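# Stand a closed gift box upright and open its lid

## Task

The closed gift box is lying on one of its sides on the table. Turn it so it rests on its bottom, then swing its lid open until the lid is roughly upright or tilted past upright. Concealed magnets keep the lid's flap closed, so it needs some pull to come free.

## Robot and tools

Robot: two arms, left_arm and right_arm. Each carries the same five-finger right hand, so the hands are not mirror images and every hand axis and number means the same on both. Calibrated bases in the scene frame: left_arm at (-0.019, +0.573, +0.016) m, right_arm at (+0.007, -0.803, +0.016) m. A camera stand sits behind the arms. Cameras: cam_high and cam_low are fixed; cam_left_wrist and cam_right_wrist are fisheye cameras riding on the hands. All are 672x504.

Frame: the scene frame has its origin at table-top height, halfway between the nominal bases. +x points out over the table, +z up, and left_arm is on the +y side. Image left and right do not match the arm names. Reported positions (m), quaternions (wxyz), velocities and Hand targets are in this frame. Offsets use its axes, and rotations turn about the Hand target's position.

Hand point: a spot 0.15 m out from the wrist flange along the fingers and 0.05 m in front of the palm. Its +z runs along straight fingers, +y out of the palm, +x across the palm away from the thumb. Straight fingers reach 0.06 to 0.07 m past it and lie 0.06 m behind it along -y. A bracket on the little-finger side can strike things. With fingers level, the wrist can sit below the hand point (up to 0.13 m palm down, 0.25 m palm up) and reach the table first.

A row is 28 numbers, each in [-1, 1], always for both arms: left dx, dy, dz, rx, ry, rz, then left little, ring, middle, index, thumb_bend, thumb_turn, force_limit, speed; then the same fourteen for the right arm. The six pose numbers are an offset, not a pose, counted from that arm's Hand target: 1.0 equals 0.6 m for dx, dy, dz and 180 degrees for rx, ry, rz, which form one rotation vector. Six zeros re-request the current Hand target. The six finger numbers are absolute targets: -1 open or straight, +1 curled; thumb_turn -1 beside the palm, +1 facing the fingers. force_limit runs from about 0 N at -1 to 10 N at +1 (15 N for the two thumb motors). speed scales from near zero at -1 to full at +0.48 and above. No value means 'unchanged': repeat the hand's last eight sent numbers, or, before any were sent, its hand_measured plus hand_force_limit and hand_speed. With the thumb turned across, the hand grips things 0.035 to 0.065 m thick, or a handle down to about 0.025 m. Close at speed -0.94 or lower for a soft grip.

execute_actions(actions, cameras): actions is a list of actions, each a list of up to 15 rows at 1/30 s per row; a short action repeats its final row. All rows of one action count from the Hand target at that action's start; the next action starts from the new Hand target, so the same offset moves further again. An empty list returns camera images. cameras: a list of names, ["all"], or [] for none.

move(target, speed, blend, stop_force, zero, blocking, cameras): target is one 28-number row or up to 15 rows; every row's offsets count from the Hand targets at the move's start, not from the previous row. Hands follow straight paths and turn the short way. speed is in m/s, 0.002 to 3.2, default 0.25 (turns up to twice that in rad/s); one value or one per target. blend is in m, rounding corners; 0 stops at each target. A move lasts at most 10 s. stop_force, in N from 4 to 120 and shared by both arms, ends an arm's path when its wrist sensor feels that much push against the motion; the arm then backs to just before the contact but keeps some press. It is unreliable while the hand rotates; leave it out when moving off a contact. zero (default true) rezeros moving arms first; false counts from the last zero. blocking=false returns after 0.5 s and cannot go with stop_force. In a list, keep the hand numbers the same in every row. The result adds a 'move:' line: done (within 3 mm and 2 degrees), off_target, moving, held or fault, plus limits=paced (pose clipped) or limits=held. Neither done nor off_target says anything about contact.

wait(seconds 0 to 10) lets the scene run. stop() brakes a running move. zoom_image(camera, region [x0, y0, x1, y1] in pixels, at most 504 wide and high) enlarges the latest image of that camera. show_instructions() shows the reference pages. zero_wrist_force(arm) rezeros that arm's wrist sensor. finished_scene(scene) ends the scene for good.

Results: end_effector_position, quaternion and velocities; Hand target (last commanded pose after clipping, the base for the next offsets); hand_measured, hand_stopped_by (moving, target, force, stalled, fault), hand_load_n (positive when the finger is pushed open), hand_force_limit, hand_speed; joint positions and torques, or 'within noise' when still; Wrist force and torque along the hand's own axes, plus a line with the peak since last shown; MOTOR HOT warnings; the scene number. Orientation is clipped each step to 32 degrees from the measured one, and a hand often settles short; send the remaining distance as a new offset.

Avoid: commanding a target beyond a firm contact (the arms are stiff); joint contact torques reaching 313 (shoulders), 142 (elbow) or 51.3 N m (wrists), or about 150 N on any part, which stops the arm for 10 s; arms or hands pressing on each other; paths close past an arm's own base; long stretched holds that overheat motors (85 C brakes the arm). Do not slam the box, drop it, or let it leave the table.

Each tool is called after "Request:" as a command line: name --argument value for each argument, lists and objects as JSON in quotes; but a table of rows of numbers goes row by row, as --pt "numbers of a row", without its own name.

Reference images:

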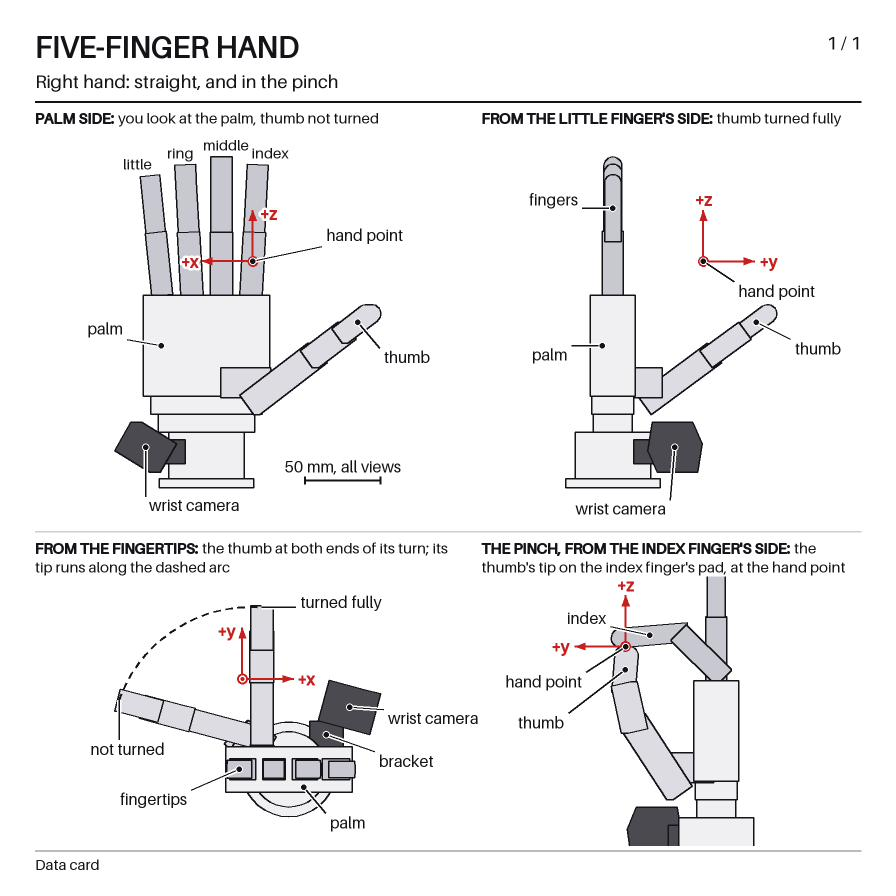

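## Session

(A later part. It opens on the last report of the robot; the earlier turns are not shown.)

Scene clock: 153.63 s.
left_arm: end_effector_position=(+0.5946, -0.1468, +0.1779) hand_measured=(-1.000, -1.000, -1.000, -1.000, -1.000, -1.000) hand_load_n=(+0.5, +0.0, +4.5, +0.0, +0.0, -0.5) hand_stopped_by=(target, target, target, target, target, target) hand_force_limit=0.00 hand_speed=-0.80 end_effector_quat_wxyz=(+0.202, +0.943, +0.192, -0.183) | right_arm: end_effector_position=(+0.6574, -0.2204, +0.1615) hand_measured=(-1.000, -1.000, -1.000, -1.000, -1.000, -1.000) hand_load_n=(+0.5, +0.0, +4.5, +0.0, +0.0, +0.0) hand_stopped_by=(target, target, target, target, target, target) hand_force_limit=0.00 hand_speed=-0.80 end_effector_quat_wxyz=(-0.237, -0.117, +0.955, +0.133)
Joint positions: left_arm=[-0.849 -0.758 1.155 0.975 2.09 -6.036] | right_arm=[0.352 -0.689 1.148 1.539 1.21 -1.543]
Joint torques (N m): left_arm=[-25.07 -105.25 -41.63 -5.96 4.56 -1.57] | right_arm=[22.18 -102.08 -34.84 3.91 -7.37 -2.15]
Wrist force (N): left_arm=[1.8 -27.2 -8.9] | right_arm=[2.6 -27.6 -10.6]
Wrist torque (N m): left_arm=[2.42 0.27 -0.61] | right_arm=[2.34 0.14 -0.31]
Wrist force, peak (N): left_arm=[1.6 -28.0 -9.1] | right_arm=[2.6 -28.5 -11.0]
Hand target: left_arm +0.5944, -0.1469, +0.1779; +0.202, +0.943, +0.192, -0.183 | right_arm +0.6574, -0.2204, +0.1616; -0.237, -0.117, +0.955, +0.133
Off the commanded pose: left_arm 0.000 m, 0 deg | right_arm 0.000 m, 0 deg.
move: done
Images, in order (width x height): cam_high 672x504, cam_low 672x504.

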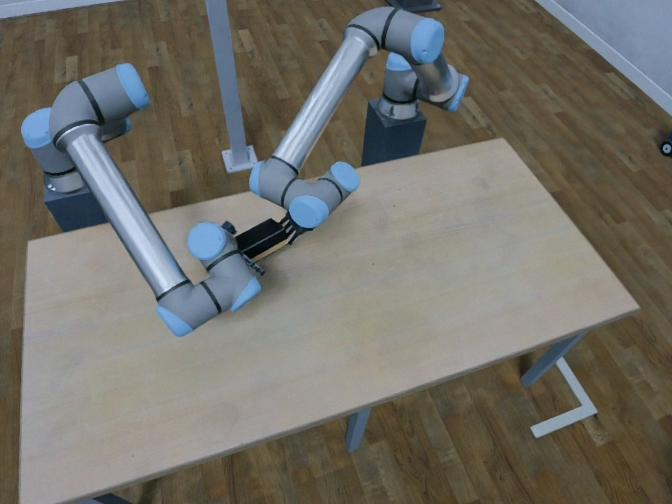

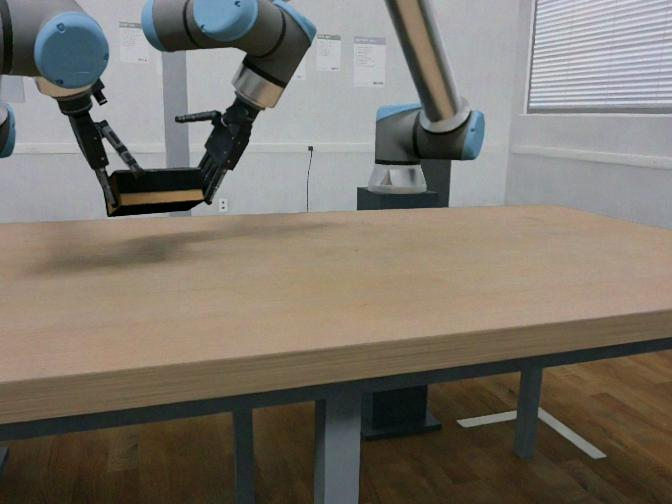

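Request:
move --pt "0 0 -0.083 0 0 0 -1 -1 -1 -1 -1 -1 0 -0.8 0 0 -0.083 0 0 0 -1 -1 -1 -1 -1 -1 0 -0.8" --pt "-0.0004 0.0012 -0.092 0 0 0 -1 -1 -1 -1 -1 -1 0 -0.8 0.0004 -0.0012 -0.092 0 0 0 -1 -1 -1 -1 -1 -1 0 -0.8" --speed '[0.12,0.04]'

Request:
move --target '[0,0,-0.0215,0,0,0,-1,-1,-1,-1,-1,-1,0,-0.8,0,0,-0.0215,0,0,0,-1,-1,-1,-1,-1,-1,0,-0.8]' --speed 0.02 --stop_force 20 --cameras '["all"]'

Request:
zoom_image --camera "cam_low" --region '[80, 130, 280, 290]'

Scene clock: 161.70 s.
left_arm: end_effector_position=(+0.5941, -0.1462, +0.1226) hand_measured=(-1.000, -1.000, -1.000, -1.000, -1.000, -1.000) hand_load_n=(+0.0, +0.0, +2.0, +0.0, +0.0, +0.0) hand_stopped_by=(target, target, target, target, target, target) hand_force_limit=0.00 hand_speed=-0.80 end_effector_quat_wxyz=(+0.202, +0.943, +0.192, -0.183) | right_arm: end_effector_position=(+0.6576, -0.2211, +0.1062) hand_measured=(-1.000, -1.000, -1.000, -1.000, -1.000, -1.000) hand_load_n=(+0.0, +0.0, +2.0, +0.0, +0.0, +0.0) hand_stopped_by=(target, target, target, target, target, target) hand_force_limit=0.00 hand_speed=-0.80 end_effector_quat_wxyz=(-0.237, -0.117, +0.955, +0.133)
Joint positions: left_arm=[-0.849 -0.718 1.186 0.904 2.09 -6.036] | right_arm=[0.351 -0.643 1.167 1.473 1.21 -1.544]
Joint torques (N m): left_arm=[9 -107.58 -46.13 1.43 3.55 2.13] | right_arm=[3.69 -109.13 -37.42 7.38 -2.83 -2.92]
Wrist force (N): left_arm=[0.1 -11.6 -3.2] | right_arm=[1.2 -10.9 -4.3]
Wrist torque (N m): left_arm=[1.02 0.05 -0.27] | right_arm=[1.14 -0.13 0.06]
Wrist force, peak (N): left_arm=[1.5 -28.2 -11.3] | right_arm=[3.5 -28.8 -12.8]
Hand target: left_arm +0.5942, -0.1461, +0.1227; +0.202, +0.943, +0.192, -0.183 | right_arm +0.6576, -0.2212, +0.1064; -0.237, -0.117, +0.955, +0.133
Off the commanded pose: left_arm 0.000 m, 0 deg | right_arm 0.000 m, 0 deg.
move: done

Scene clock: 163.80 s.
left_arm: end_effector_position=(+0.5942, -0.1461, +0.1098) hand_measured=(-1.000, -1.000, -1.000, -1.000, -1.000, -1.000) hand_load_n=(+0.0, +0.0, +1.5, +0.0, +0.0, +0.0) hand_stopped_by=(target, target, target, target, target, target) hand_force_limit=0.00 hand_speed=-0.80 end_effector_quat_wxyz=(+0.202, +0.943, +0.192, -0.183) | right_arm: end_effector_position=(+0.6576, -0.2212, +0.0935) hand_measured=(-1.000, -1.000, -1.000, -1.000, -1.000, -1.000) hand_load_n=(+0.0, +0.0, +1.5, +0.0, +0.0, +0.0) hand_stopped_by=(target, target, target, target, target, target) hand_force_limit=0.00 hand_speed=-0.80 end_effector_quat_wxyz=(-0.237, -0.117, +0.955, +0.133)
Joint positions: left_arm=[-0.849 -0.707 1.192 0.888 2.09 -6.036] | right_arm=[0.351 -0.632 1.17 1.459 1.21 -1.544]
Joint torques (N m): left_arm=[10.9 -107.79 -54.56 2.11 1.13 1.49] | right_arm=[-1 -108.34 -41.59 7.32 -1.77 -2.46]
Wrist force (N): left_arm=[-0.5 -9.4 -3.3] | right_arm=[1.2 -8.9 -3.8]
Wrist torque (N m): left_arm=[0.92 0.01 -0.27] | right_arm=[0.98 -0.08 0.13]
Wrist force, peak (N): left_arm=[0.0 -11.4 -3.2] | right_arm=[1.1 -10.6 -4.5]
Hand target: left_arm +0.5942, -0.1461, +0.1098; +0.202, +0.943, +0.192, -0.183 | right_arm +0.6576, -0.2212, +0.0935; -0.237, -0.117, +0.955, +0.133
Off the commanded pose: left_arm 0.000 m, 0 deg | right_arm 0.000 m, 0 deg.
move: done
camera_calibration:
cam_left_wrist: T_world_to_cam=[[0.651635, -0.730297, 0.205032, -0.517932], [-0.469882, -0.176444, 0.864915, 0.16371], [-0.595468, -0.65995, -0.458131, 0.42613], [0, 0, 0, 1]] pos_world=[0.668174, -0.0681341, 0.159821]
cam_right_wrist: T_world_to_cam=[[-0.350528, 0.825665, 0.442049, 0.365312], [0.936328, 0.319291, 0.146096, -0.552528], [-0.0205155, 0.465113, -0.885014, 0.31832], [0, 0, 0, 1]] pos_world=[0.651929, -0.273263, 0.200954]

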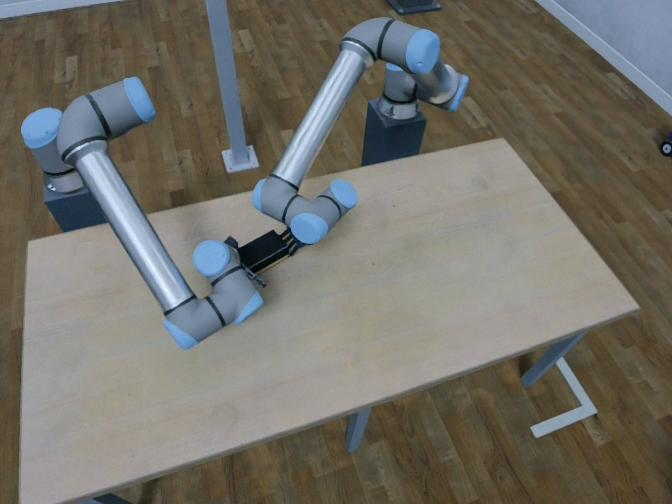

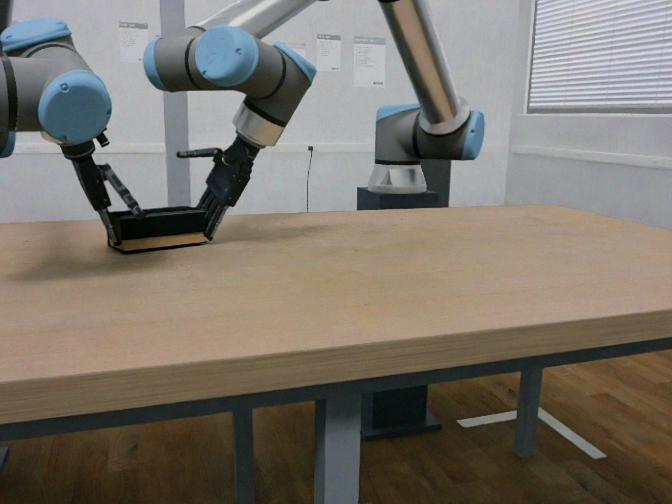

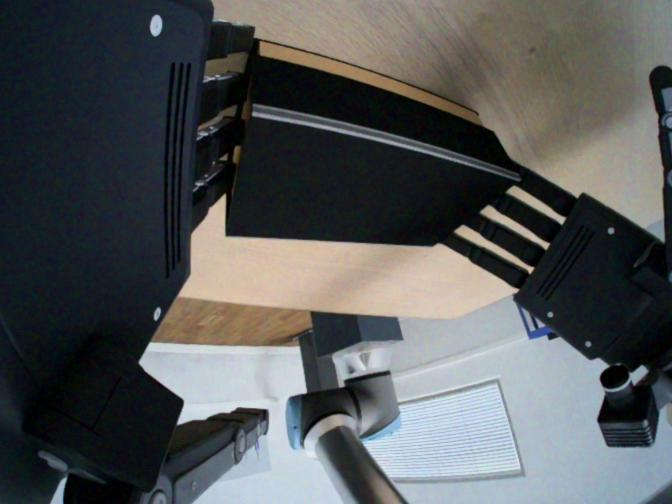

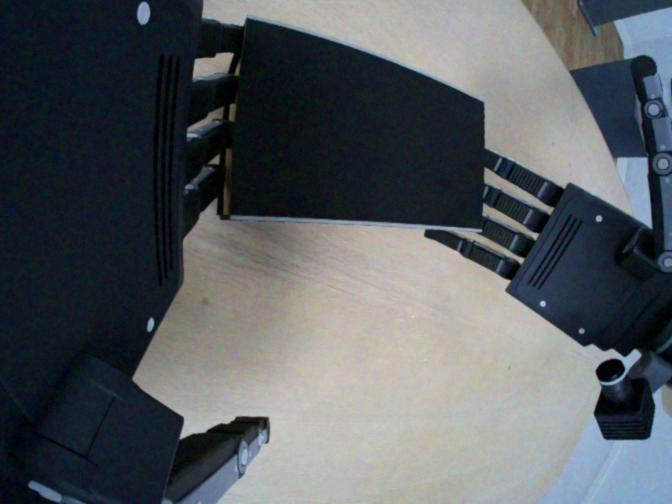

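Scaled by 2.520.

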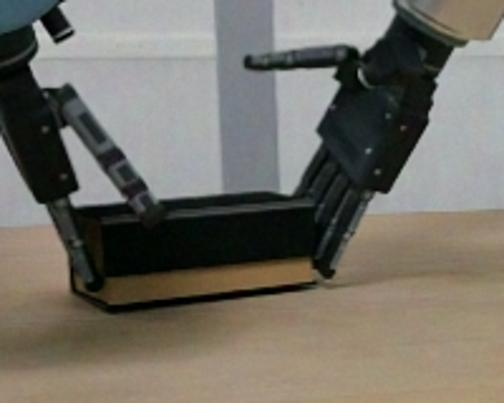

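Request:
move --pt "-0.0125 0.014 0 0 0 -0.0556 -1 -1 -1 -1 -1 -1 0 -0.8 -0.0358 -0.0025 0 0 0 -0.0556 -1 -1 -1 -1 -1 -1 0 -0.8" --pt "-0.0255 0.0257 0 0 0 -0.1111 -1 -1 -1 -1 -1 -1 0 -0.8 -0.0747 -0.003 0 0 0 -0.1111 -1 -1 -1 -1 -1 -1 0 -0.8" --pt "-0.039 0.035 0 0 0 -0.1667 -1 -1 -1 -1 -1 -1 0 -0.8 -0.1158 -0.0012 0 0 0 -0.1667 -1 -1 -1 -1 -1 -1 0 -0.8" --pt "-0.0538 0.0422 0 0 0 -0.2222 -1 -1 -1 -1 -1 -1 0 -0.8 -0.159 0.0035 0 0 0 -0.2222 -1 -1 -1 -1 -1 -1 0 -0.8" --pt "-0.0703 0.0475 0 0 0 -0.2778 -1 -1 -1 -1 -1 -1 0 -0.8 -0.204 0.0113 0 0 0 -0.2778 -1 -1 -1 -1 -1 -1 0 -0.8" --pt "-0.0885 0.0512 0 0 0 -0.3333 -1 -1 -1 -1 -1 -1 0 -0.8 -0.2498 0.0223 0 0 0 -0.3333 -1 -1 -1 -1 -1 -1 0 -0.8" --speed 0.08 --blend '[0.004,0.004,0.004,0.004,0.004,0]' --cameras '["cam_high","cam_low"]'

Request:
zoom_image --camera "cam_low" --region '[60, 130, 260, 290]'

Request:
zoom_image --camera "cam_high" --region '[190, 150, 330, 290]'

Scene clock: 199.37 s.
left_arm: end_effector_position=(+0.5410, -0.1155, +0.1098) hand_measured=(-1.000, -1.000, -1.000, -1.000, -1.000, -1.000) hand_load_n=(+0.0, +0.0, +4.5, +0.0, +0.0, +0.0) hand_stopped_by=(target, target, target, target, target, target) hand_force_limit=0.00 hand_speed=-0.80 end_effector_quat_wxyz=(+0.083, +0.913, -0.305, -0.260) | right_arm: end_effector_position=(+0.5077, -0.2078, +0.0936) hand_measured=(-1.000, -1.000, -1.000, -1.000, -1.000, -1.000) hand_load_n=(+0.0, +0.0, +4.5, +0.0, +0.0, +0.0) hand_stopped_by=(target, target, target, target, target, target) hand_force_limit=0.00 hand_speed=-0.80 end_effector_quat_wxyz=(-0.139, +0.376, +0.886, +0.234)
Joint positions: left_arm=[-0.877 -0.426 0.763 1.607 1.988 -4.883] | right_arm=[0.489 -1.05 1.797 0.614 1.057 -0.224]
Joint torques (N m): left_arm=[-10.58 -121.07 -27.37 0.98 11.41 -1.34] | right_arm=[-7.64 -51.96 -57.66 -2.23 -3.92 -1.08]
Wrist force (N): left_arm=[-0.1 -25.1 -10.0] | right_arm=[0.8 -25.9 -10.1]
Wrist torque (N m): left_arm=[2.33 0.14 -0.39] | right_arm=[2.21 0.09 -0.29]
Wrist force, peak (N): left_arm=[0.0 -26.7 -10.4] | right_arm=[0.9 -28.2 -11.4]
Hand target: left_arm +0.5411, -0.1154, +0.1098; +0.083, +0.913, -0.305, -0.260 | right_arm +0.5078, -0.2078, +0.0935; -0.139, +0.376, +0.886, +0.234
Off the commanded pose: left_arm 0.000 m, 0 deg | right_arm 0.000 m, 0 deg.
move: done
Images, in order (width x height): cam_high 672x504, cam_low 672x504.

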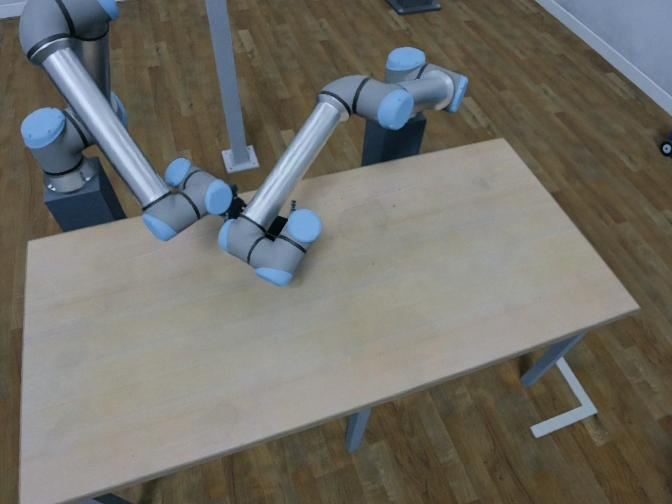

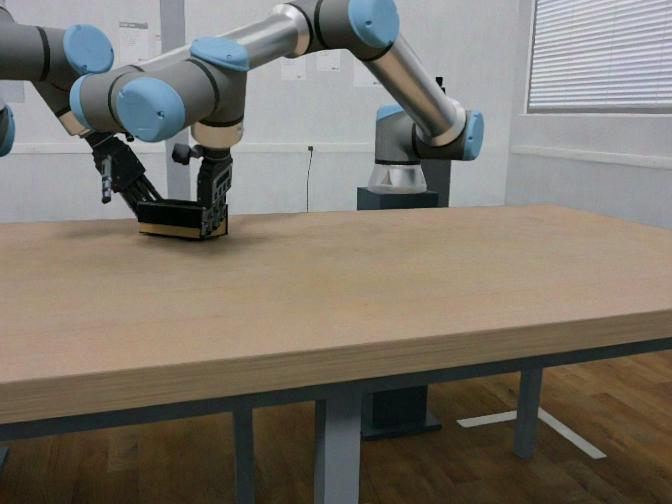

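Scaled by 2.520.

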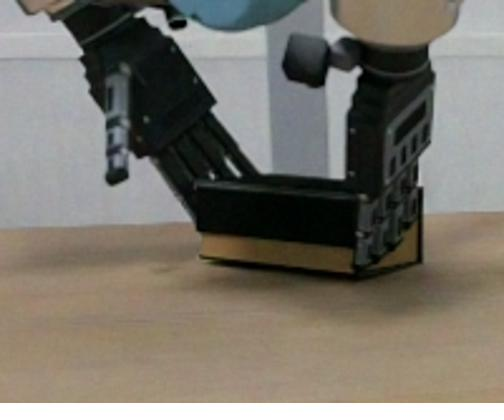

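Scaled by 3.600.

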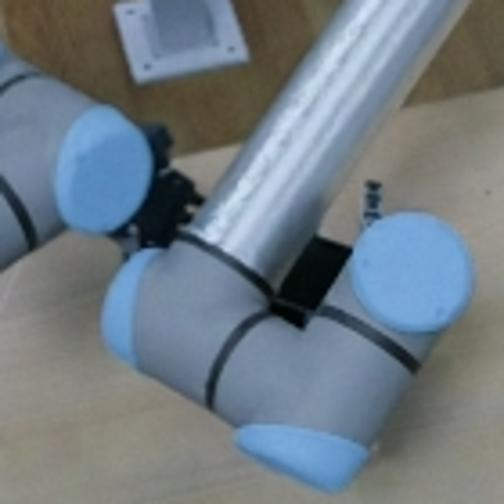

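Request:
move --pt "0.033 0.0373 0 0 0 0 -1 -1 -1 -1 -1 -1 0 -0.8 -0.0443 -0.0498 0 0 0 0 -1 -1 -1 -1 1 -1 0 -0.8" --pt "0.033 0.0473 0.033 0 0 0 -1 -1 -1 -1 -1 -1 0 -0.8 -0.013 -0.154 0.28 0.0936 -0.0683 0.2215 -1 -1 -1 -1 1 -1 0 -0.8" --pt "-0.0013 0.0473 0.033 -0.0922 -0.1039 0 -1 -1 -1 -1 -1 -1 0 -0.8 0.1537 -0.0537 0.21 0.1872 -0.1366 0.443 -1 -1 -1 -1 1 -1 0 -0.8" --pt "-0.0235 0.0223 0 -0.0922 -0.1039 0 -1 -1 -1 -1 -1 -1 0 -0.8 0.112 -0.0203 0.011 0.1872 -0.1366 0.443 -1 -1 -1 -1 1 -1 0 -0.8" --speed '[0.08,0.3,0.3,0.2]' --blend '[0.01,0.02,0.02,0]' --cameras '["all"]'

Request:
zoom_image --camera "cam_low" --region '[60, 130, 260, 290]'

Request:
zoom_image --camera "cam_high" --region '[190, 150, 330, 290]'

Scene clock: 228.53 s.
left_arm: end_effector_position=(+0.5270, -0.1020, +0.1098) hand_measured=(-1.000, -1.000, -1.000, -1.000, -1.000, -1.000) hand_load_n=(+0.0, +0.0, +0.0, +0.5, +0.0, +0.0) hand_stopped_by=(target, target, target, target, target, target) hand_force_limit=0.00 hand_speed=-0.80 end_effector_quat_wxyz=(+0.163, +0.921, -0.348, -0.062) | right_arm: end_effector_position=(+0.5750, -0.2200, +0.1001) hand_measured=(-1.000, -1.000, -1.000, -1.000, +1.000, -1.000) hand_load_n=(+0.0, +0.0, +0.0, +0.0, +0.0, +0.0) hand_stopped_by=(target, target, target, target, target, target) hand_force_limit=0.00 hand_speed=-0.80 end_effector_quat_wxyz=(-0.174, -0.371, +0.827, +0.386)
Joint positions: left_arm=[-0.898 -0.694 1.129 1.066 1.915 -4.918] | right_arm=[0.29 -0.621 1.377 1.377 0.862 -2.338]
Joint torques (N m): left_arm=[13.49 -107.05 -48.94 5.58 1.38 2.43] | right_arm=[-7.04 -104.95 -35.76 2.67 1.04 -3.06]
Wrist force (N): left_arm=[0.9 0.1 0.0] | right_arm=[0.5 3.7 -0.9]
Wrist torque (N m): left_arm=[-0.06 -0.15 0.26] | right_arm=[0.52 -0.15 0.48]
Wrist force, peak (N): left_arm=[0.1 -24.8 -10.1] | right_arm=[0.7 -25.8 -10.6]
Hand target: left_arm +0.5270, -0.1020, +0.1098; +0.163, +0.921, -0.348, -0.062 | right_arm +0.5750, -0.2200, +0.1001; -0.174, -0.371, +0.827, +0.386
Off the commanded pose: left_arm 0.000 m, 0 deg | right_arm 0.000 m, 0 deg.
move: done
camera_calibration:
cam_left_wrist: T_world_to_cam=[[-0.398506, -0.847869, 0.349729, 0.0835682], [-0.626041, 0.53013, 0.571869, 0.326539], [-0.670272, 0.00894863, -0.742061, 0.55401], [0, 0, 0, 1]] pos_world=[0.609067, -0.107211, 0.195145]
cam_right_wrist: T_world_to_cam=[[-0.606481, 0.204075, 0.768462, 0.310165], [0.756684, 0.444929, 0.479029, -0.378962], [-0.244153, 0.872004, -0.424261, 0.49386], [0, 0, 0, 1]] pos_world=[0.595441, -0.325334, 0.15271]

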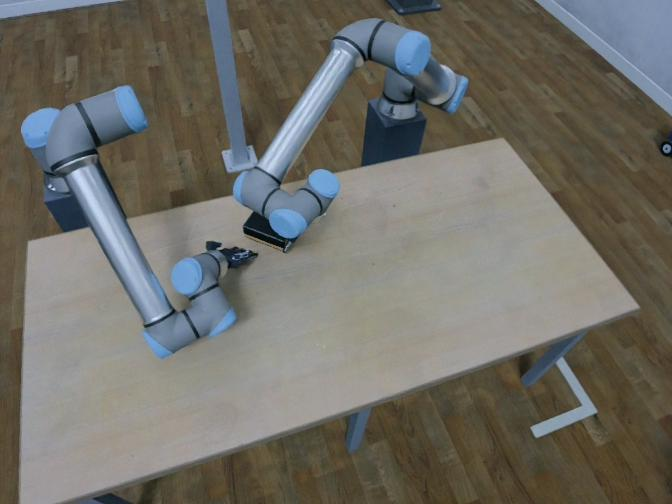

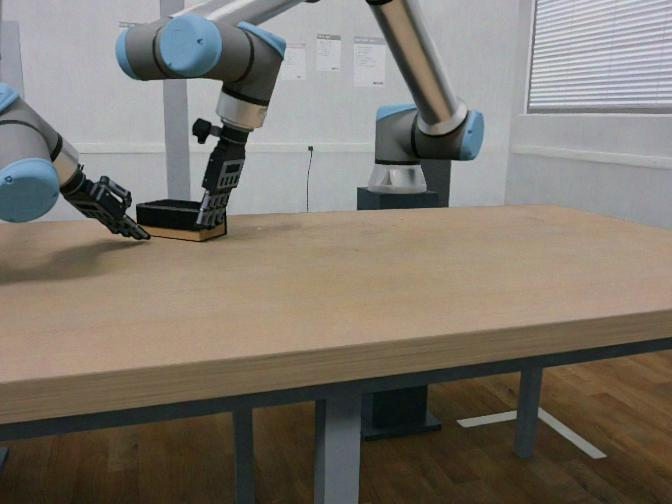

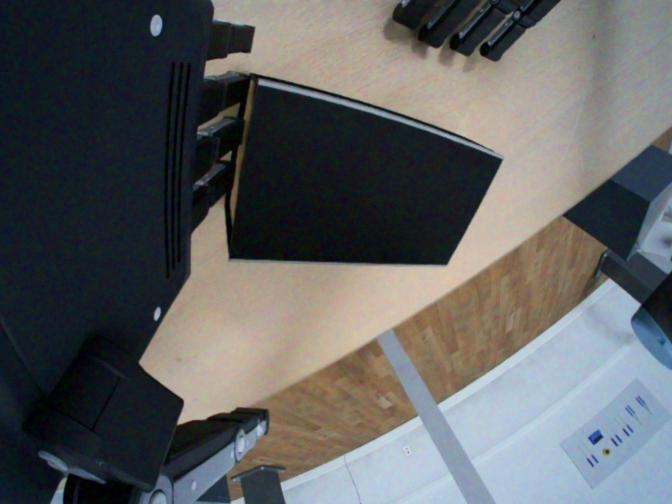

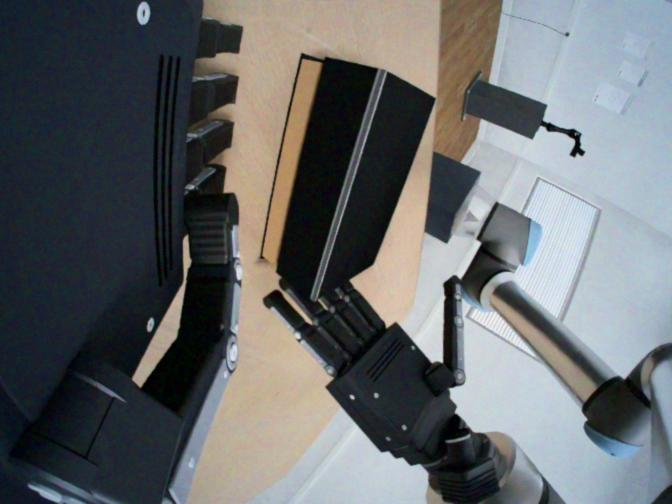

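Scaled by 2.520.

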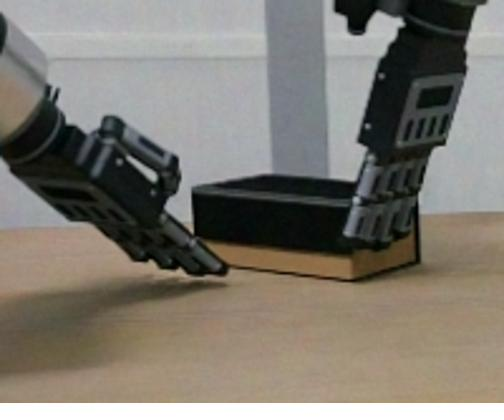

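Scaled by 3.600.

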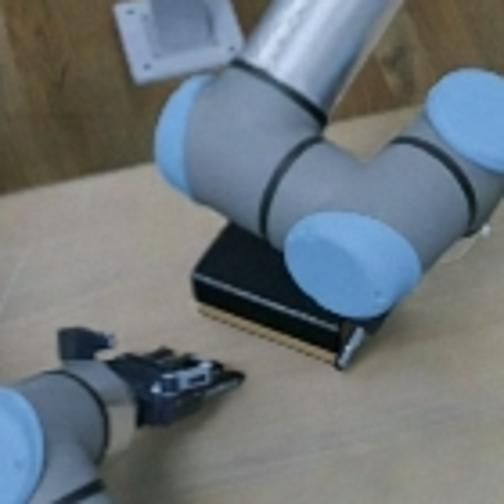

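Request:
move --target '[-0.0165,-0.0187,-0.01,0,0,0,-1,-1,-1,-1,-1,-1,0,-0.8,0,0,0,0,0,0,-1,-1,-1,-1,1,-1,0,-0.8]' --speed 0.02 --stop_force 4

Request:
move --target '[0,0,-0.05,0,0,0,-1,-1,-1,-1,-1,-1,0,-0.8,0,0,0,0,0,0,-1,-1,-1,-1,1,-1,0,-0.8]' --speed 0.02 --stop_force 8 --cameras '["all"]'

Request:
zoom_image --camera "cam_low" --region '[100, 180, 240, 260]'

Request:
zoom_image --camera "cam_left_wrist" --region '[180, 20, 320, 280]'

Scene clock: 242.50 s.
left_arm: end_effector_position=(+0.5171, -0.1133, +0.1038) hand_measured=(-1.000, -1.000, -1.000, -1.000, -1.000, -1.000) hand_load_n=(+0.0, +0.0, +0.0, -0.5, +0.0, +0.0) hand_stopped_by=(target, target, target, target, target, target) hand_force_limit=0.00 hand_speed=-0.80 end_effector_quat_wxyz=(+0.163, +0.921, -0.348, -0.062) | right_arm: end_effector_position=(+0.5750, -0.2200, +0.1001) hand_measured=(-1.000, -1.000, -1.000, -1.000, +1.000, -1.000) hand_load_n=(+0.0, +0.0, +0.0, +0.0, +0.0, +0.0) hand_stopped_by=(target, target, target, target, target, target) hand_force_limit=0.00 hand_speed=-0.80 end_effector_quat_wxyz=(-0.174, -0.371, +0.827, +0.386)
Joint positions: left_arm=[-0.915 -0.69 1.131 1.054 1.914 -4.936] | right_arm=[0.29 -0.621 1.377 1.377 0.862 -2.338]
Joint torques (N m): left_arm=[14.59 -103.93 -32.99 5.51 0.62 2.14] | right_arm=[-5.5 -103.77 -35.19 2.86 0.61 -2.88]
Wrist force (N): left_arm=[0.8 0.0 0.1] | right_arm=[0.7 3.7 -1.2]
Wrist torque (N m): left_arm=[-0.06 -0.13 0.26] | right_arm=[0.54 -0.17 0.48]
Wrist force, peak (N): left_arm=[1.1 -0.6 -0.3] | right_arm=[0.9 3.9 -1.1]
Hand target: left_arm +0.5171, -0.1133, +0.1038; +0.163, +0.921, -0.348, -0.062 | right_arm +0.5750, -0.2200, +0.1001; -0.174, -0.371, +0.827, +0.386
Off the commanded pose: left_arm 0.000 m, 0 deg | right_arm 0.000 m, 0 deg.
move: done

Scene clock: 244.37 s.
left_arm: end_effector_position=(+0.5171, -0.1132, +0.0894) hand_measured=(-1.000, -1.000, -1.000, -1.000, -1.000, -1.000) hand_load_n=(+0.0, +0.0, -2.0, +0.0, +0.0, +0.0) hand_stopped_by=(target, target, target, target, target, target) hand_force_limit=0.00 hand_speed=-0.80 end_effector_quat_wxyz=(+0.163, +0.921, -0.348, -0.062) | right_arm: end_effector_position=(+0.5750, -0.2200, +0.1001) hand_measured=(-1.000, -1.000, -1.000, -1.000, +1.000, -1.000) hand_load_n=(+0.5, +0.0, +0.0, +0.0, +0.0, +0.0) hand_stopped_by=(target, target, target, target, target, target) hand_force_limit=0.00 hand_speed=-0.80 end_effector_quat_wxyz=(-0.174, -0.371, +0.827, +0.386)
Joint positions: left_arm=[-0.915 -0.679 1.137 1.036 1.914 -4.936] | right_arm=[0.29 -0.621 1.377 1.377 0.862 -2.338]
Joint torques (N m): left_arm=[-4.27 -100.93 -45.09 4.66 1.09 2.23] | right_arm=[-6.61 -104.27 -35.54 2.78 0.29 -2.69]
Wrist force (N): left_arm=[0.4 1.5 -8.1] | right_arm=[0.9 3.9 -1.0]
Wrist torque (N m): left_arm=[0.31 -0.02 0.27] | right_arm=[0.55 -0.20 0.50]
Wrist force, peak (N): left_arm=[0.2 1.3 -18.2] | right_arm=[0.9 3.9 -1.2]
Hand target: left_arm +0.5171, -0.1133, +0.0894; +0.163, +0.921, -0.348, -0.062 (not the last commanded pose) | right_arm +0.5750, -0.2200, +0.1001; -0.174, -0.371, +0.827, +0.386
Off the commanded pose: left_arm 0.016 m, 0 deg | right_arm 0.000 m, 0 deg.
move: contact (left_arm)
camera_calibration:
cam_left_wrist: T_world_to_cam=[[-0.398453, -0.847915, 0.34968, 0.077198], [-0.626076, 0.530057, 0.571899, 0.337894], [-0.670272, 0.0089483, -0.742062, 0.53241], [0, 0, 0, 1]] pos_world=[0.599167, -0.11841, 0.174845]
cam_right_wrist: T_world_to_cam=[[-0.606481, 0.204075, 0.768462, 0.310165], [0.756684, 0.444929, 0.479029, -0.378962], [-0.244153, 0.872004, -0.424261, 0.49386], [0, 0, 0, 1]] pos_world=[0.595441, -0.325334, 0.15271]

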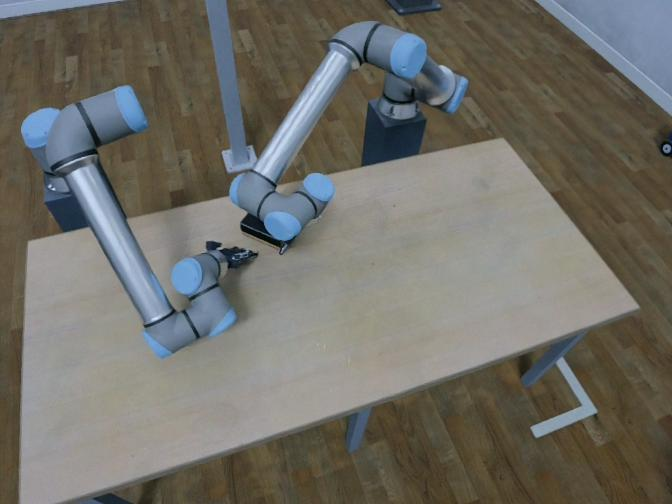

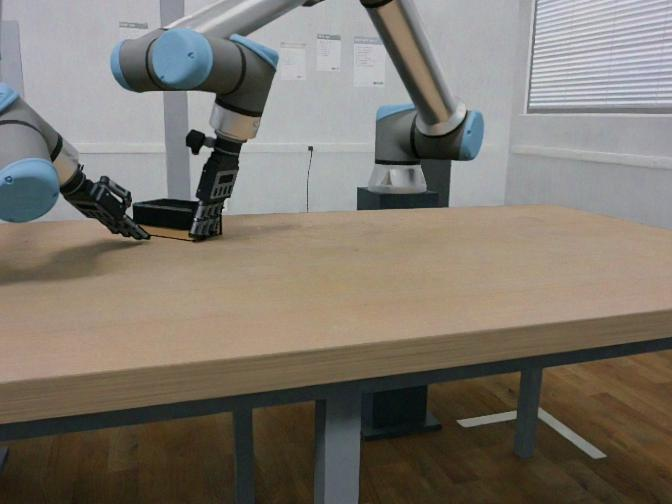

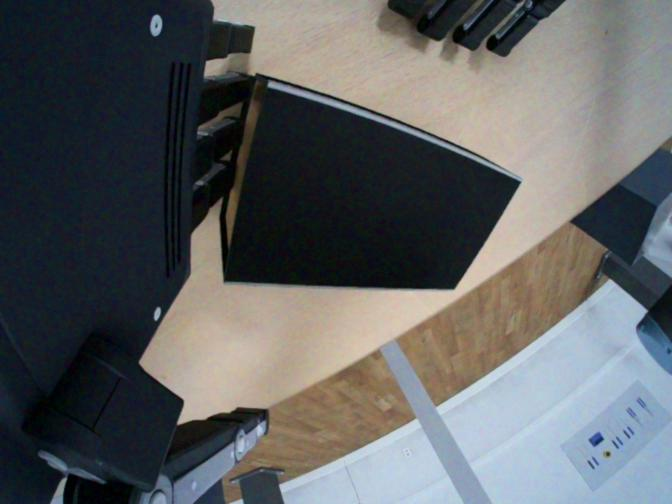

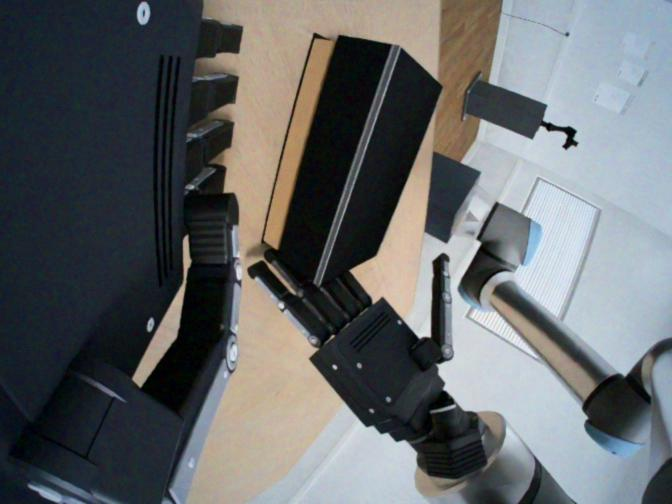

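Scaled by 3.600.

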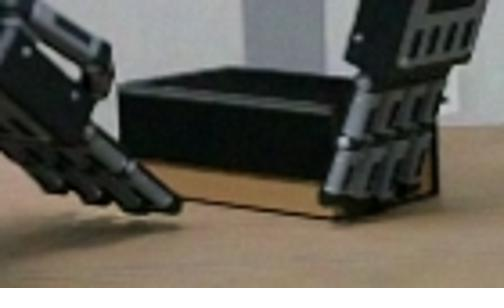

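Scaled by 1.938 from the camera's 672x504 image, which has a finer 960x720 frame.

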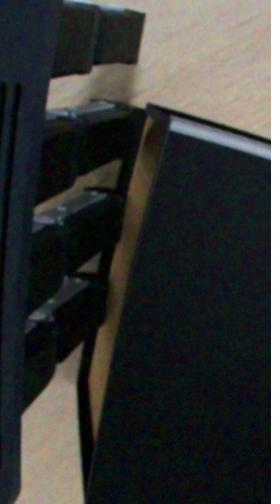

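Request:
zoom_image --camera "cam_high" --region '[220, 195, 310, 265]'

Request:
zoom_image --camera "cam_right_wrist" --region '[180, 20, 420, 300]'

Scaled by 5.600.

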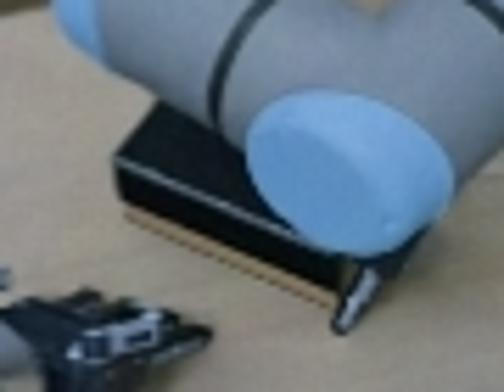

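Scaled by 1.800 from the camera's 672x504 image, which has a finer 960x720 frame.

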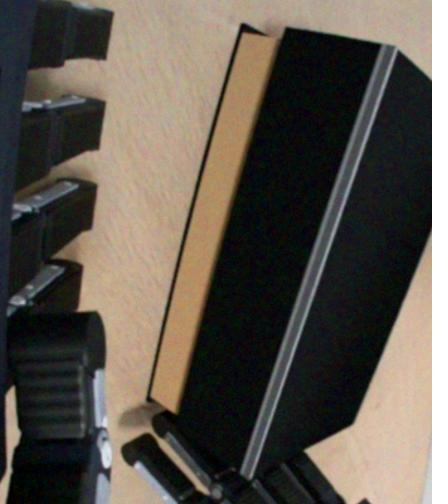

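Request:
move --pt "0.004 0.004 0.02 0 0 0 -1 -1 -1 -1 -1 -1 0 -0.8 0 0 0 0 0 0 -1 -1 -1 -1 1 -1 0 -0.8" --pt "-0.0135 0.0218 0.02 0 0 -0.0206 -1 -1 -1 -1 -1 -1 0 -0.8 -0.071 -0.0076 -0.0033 0 0 -0.0206 -1 -1 -1 -1 1 -1 0 -0.8" --speed 0.1

Request:
move --target '[-0.0237,-0.0234,0,0,0,0,-1,-1,-1,-1,-1,-1,0,-0.8,0,0,0,0,0,0,-1,-1,-1,-1,1,-1,0,-0.8]' --speed 0.02 --stop_force 4

Request:
move --target '[0,0,-0.05,0,0,0,-1,-1,-1,-1,-1,-1,0,-0.8,0,0,0,0,0,0,-1,-1,-1,-1,1,-1,0,-0.8]' --speed 0.02 --stop_force 8 --cameras '["all"]'

Request:
zoom_image --camera "cam_right_wrist" --region '[180, 20, 420, 300]'

Request:
zoom_image --camera "cam_left_wrist" --region '[180, 20, 320, 280]'

Scene clock: 272.33 s.
left_arm: end_effector_position=(+0.5089, -0.1001, +0.1015) hand_measured=(-1.000, -1.000, -1.000, -1.000, -1.000, -1.000) hand_load_n=(+0.0, +0.0, +0.0, +0.0, +0.0, +0.0) hand_stopped_by=(target, target, target, target, target, target) hand_force_limit=0.00 hand_speed=-0.80 end_effector_quat_wxyz=(+0.161, +0.909, -0.378, -0.067) | right_arm: end_effector_position=(+0.5324, -0.2245, +0.0982) hand_measured=(-1.000, -1.000, -1.000, -1.000, +1.000, -1.000) hand_load_n=(+0.0, +0.0, +0.0, +0.0, +0.0, +0.0) hand_stopped_by=(target, target, target, target, target, target) hand_force_limit=0.00 hand_speed=-0.80 end_effector_quat_wxyz=(-0.161, -0.344, +0.838, +0.391)
Joint positions: left_arm=[-0.914 -0.694 1.15 1.063 1.918 -4.866] | right_arm=[0.292 -0.687 1.513 1.255 0.828 -2.261]
Joint torques (N m): left_arm=[-6.33 -87.38 -49.22 2.03 0.68 -1.31] | right_arm=[-5.3 -72.36 -23 5.04 0.81 -2.46]
Wrist force (N): left_arm=[0.8 0.0 0.1] | right_arm=[0.6 3.9 -1.5]
Wrist torque (N m): left_arm=[-0.08 -0.13 0.23] | right_arm=[0.57 -0.20 0.54]
Wrist force, peak (N): left_arm=[0.2 1.5 -8.3] | right_arm=[2.0 4.4 -0.8]
Hand target: left_arm +0.5090, -0.1002, +0.1014; +0.161, +0.909, -0.378, -0.067 | right_arm +0.5324, -0.2245, +0.0981; -0.161, -0.344, +0.838, +0.391
Off the commanded pose: left_arm 0.000 m, 0 deg | right_arm 0.000 m, 0 deg.
move: done

Scene clock: 274.47 s.
left_arm: end_effector_position=(+0.4948, -0.1142, +0.1014) hand_measured=(-1.000, -1.000, -1.000, -1.000, -1.000, -1.000) hand_load_n=(+0.0, +0.0, +0.0, +0.0, +0.0, +0.0) hand_stopped_by=(target, target, target, target, target, target) hand_force_limit=0.00 hand_speed=-0.80 end_effector_quat_wxyz=(+0.161, +0.909, -0.378, -0.067) | right_arm: end_effector_position=(+0.5324, -0.2245, +0.0981) hand_measured=(-1.000, -1.000, -1.000, -1.000, +1.000, -1.000) hand_load_n=(+0.0, +0.0, +0.0, +0.0, +0.0, +0.0) hand_stopped_by=(target, target, target, target, target, target) hand_force_limit=0.00 hand_speed=-0.80 end_effector_quat_wxyz=(-0.161, -0.344, +0.838, +0.391)
Joint positions: left_arm=[-0.936 -0.697 1.152 1.055 1.916 -4.89] | right_arm=[0.292 -0.686 1.513 1.255 0.828 -2.261]
Joint torques (N m): left_arm=[15.05 -98.23 -28.69 4.85 0.26 2.47] | right_arm=[-7.86 -65.71 -21.02 2.91 1 -2.91]
Wrist force (N): left_arm=[0.7 0.1 0.1] | right_arm=[0.8 3.8 -1.3]
Wrist torque (N m): left_arm=[-0.06 -0.11 0.26] | right_arm=[0.54 -0.22 0.55]
Wrist force, peak (N): left_arm=[1.2 -0.3 -0.5] | right_arm=[0.8 4.4 -1.6]
Hand target: left_arm +0.4948, -0.1142, +0.1014; +0.161, +0.909, -0.378, -0.067 | right_arm +0.5324, -0.2245, +0.0981; -0.161, -0.344, +0.838, +0.391
Off the commanded pose: left_arm 0.000 m, 0 deg | right_arm 0.000 m, 0 deg.
move: done

Scene clock: 276.23 s.
left_arm: end_effector_position=(+0.4948, -0.1142, +0.0895) hand_measured=(-1.000, -1.000, -1.000, -1.000, -1.000, -1.000) hand_load_n=(+0.0, +0.0, -2.5, +0.0, +0.0, +0.0) hand_stopped_by=(target, target, target, target, target, target) hand_force_limit=0.00 hand_speed=-0.80 end_effector_quat_wxyz=(+0.161, +0.909, -0.378, -0.067) | right_arm: end_effector_position=(+0.5324, -0.2245, +0.0981) hand_measured=(-1.000, -1.000, -1.000, -1.000, +1.000, -1.000) hand_load_n=(+0.0, +0.0, +0.0, +0.0, +0.0, +0.0) hand_stopped_by=(target, target, target, target, target, target) hand_force_limit=0.00 hand_speed=-0.80 end_effector_quat_wxyz=(-0.161, -0.344, +0.838, +0.391)
Joint positions: left_arm=[-0.936 -0.687 1.157 1.04 1.916 -4.89] | right_arm=[0.292 -0.686 1.513 1.255 0.828 -2.261]
Joint torques (N m): left_arm=[-5.59 -100.13 -45.2 4.45 1.14 2.32] | right_arm=[-7.94 -66.49 -20.35 3.02 0.95 -2.74]
Wrist force (N): left_arm=[0.5 1.6 -8.4] | right_arm=[1.0 3.8 -1.4]
Wrist torque (N m): left_arm=[0.34 0.01 0.28] | right_arm=[0.55 -0.25 0.56]
Wrist force, peak (N): left_arm=[0.4 1.5 -18.7] | right_arm=[0.8 4.3 -1.6]
Hand target: left_arm +0.4948, -0.1142, +0.0895; +0.161, +0.909, -0.378, -0.067 (not the last commanded pose) | right_arm +0.5324, -0.2245, +0.0981; -0.161, -0.344, +0.838, +0.391
Off the commanded pose: left_arm 0.018 m, 0 deg | right_arm 0.000 m, 0 deg.
move: contact (left_arm)
camera_calibration:
cam_left_wrist: T_world_to_cam=[[-0.452478, -0.820362, 0.349671, 0.0974059], [-0.59052, 0.569452, 0.571849, 0.311362], [-0.668244, 0.0522615, -0.742104, 0.521433], [0, 0, 0, 1]] pos_world=[0.576384, -0.124649, 0.174846]
cam_right_wrist: T_world_to_cam=[[-0.592012, 0.242884, 0.768459, 0.287787], [0.783878, 0.395058, 0.479025, -0.369376], [-0.187238, 0.885966, -0.424271, 0.459429], [0, 0, 0, 1]] pos_world=[0.545941, -0.331013, 0.15071]

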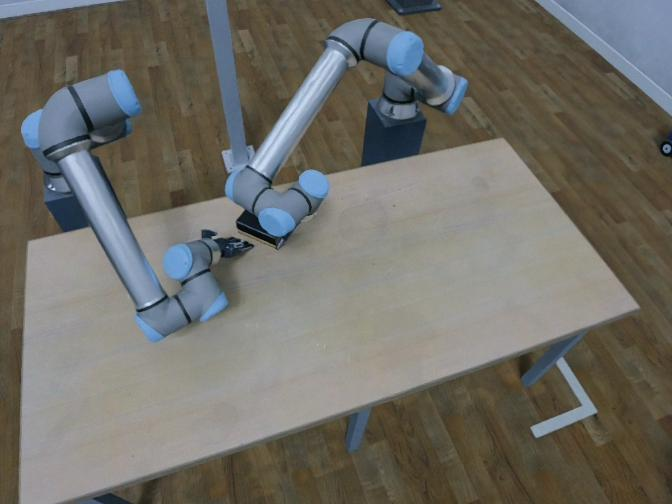

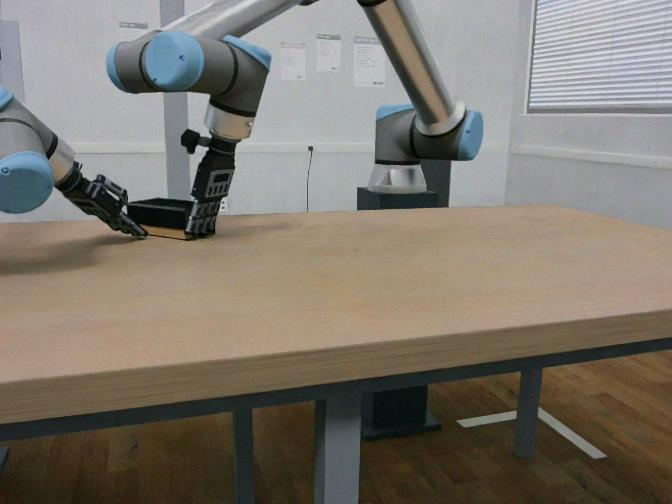

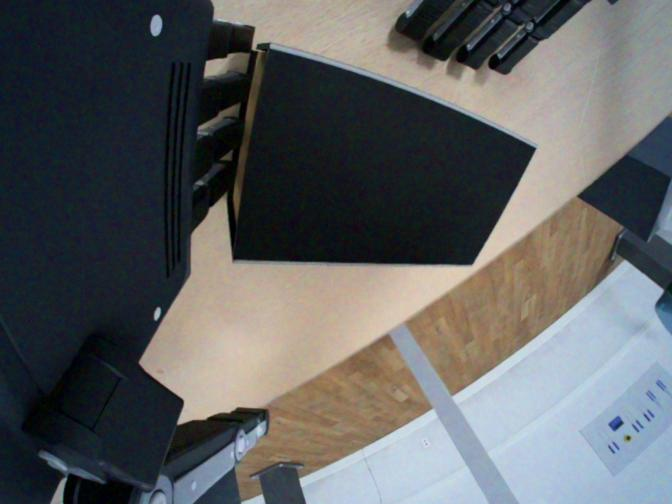

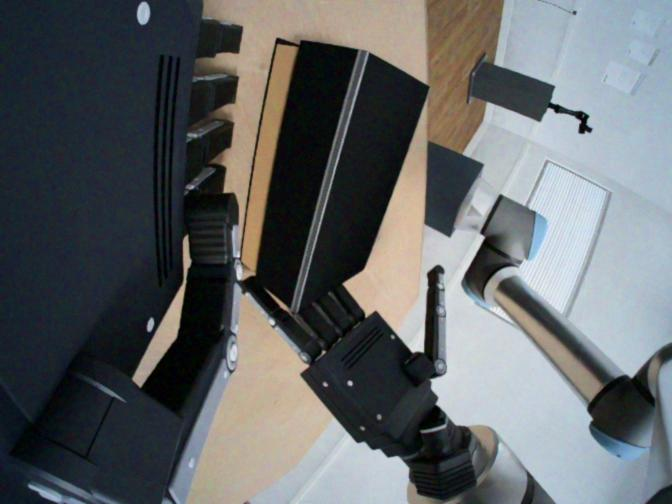

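Scaled by 1.800 from the camera's 672x504 image, which has a finer 960x720 frame.

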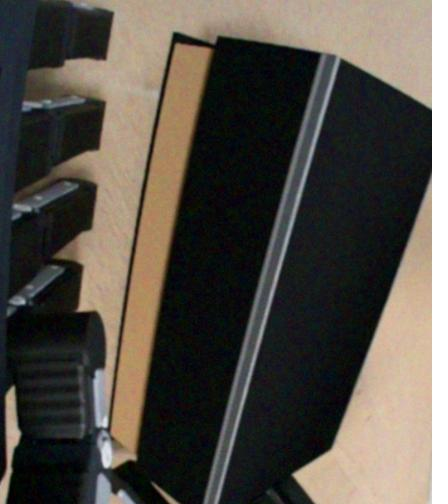

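Scaled by 1.938 from the camera's 672x504 image, which has a finer 960x720 frame.

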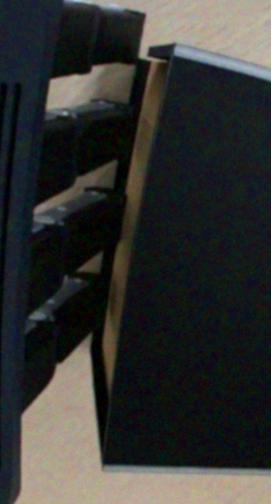

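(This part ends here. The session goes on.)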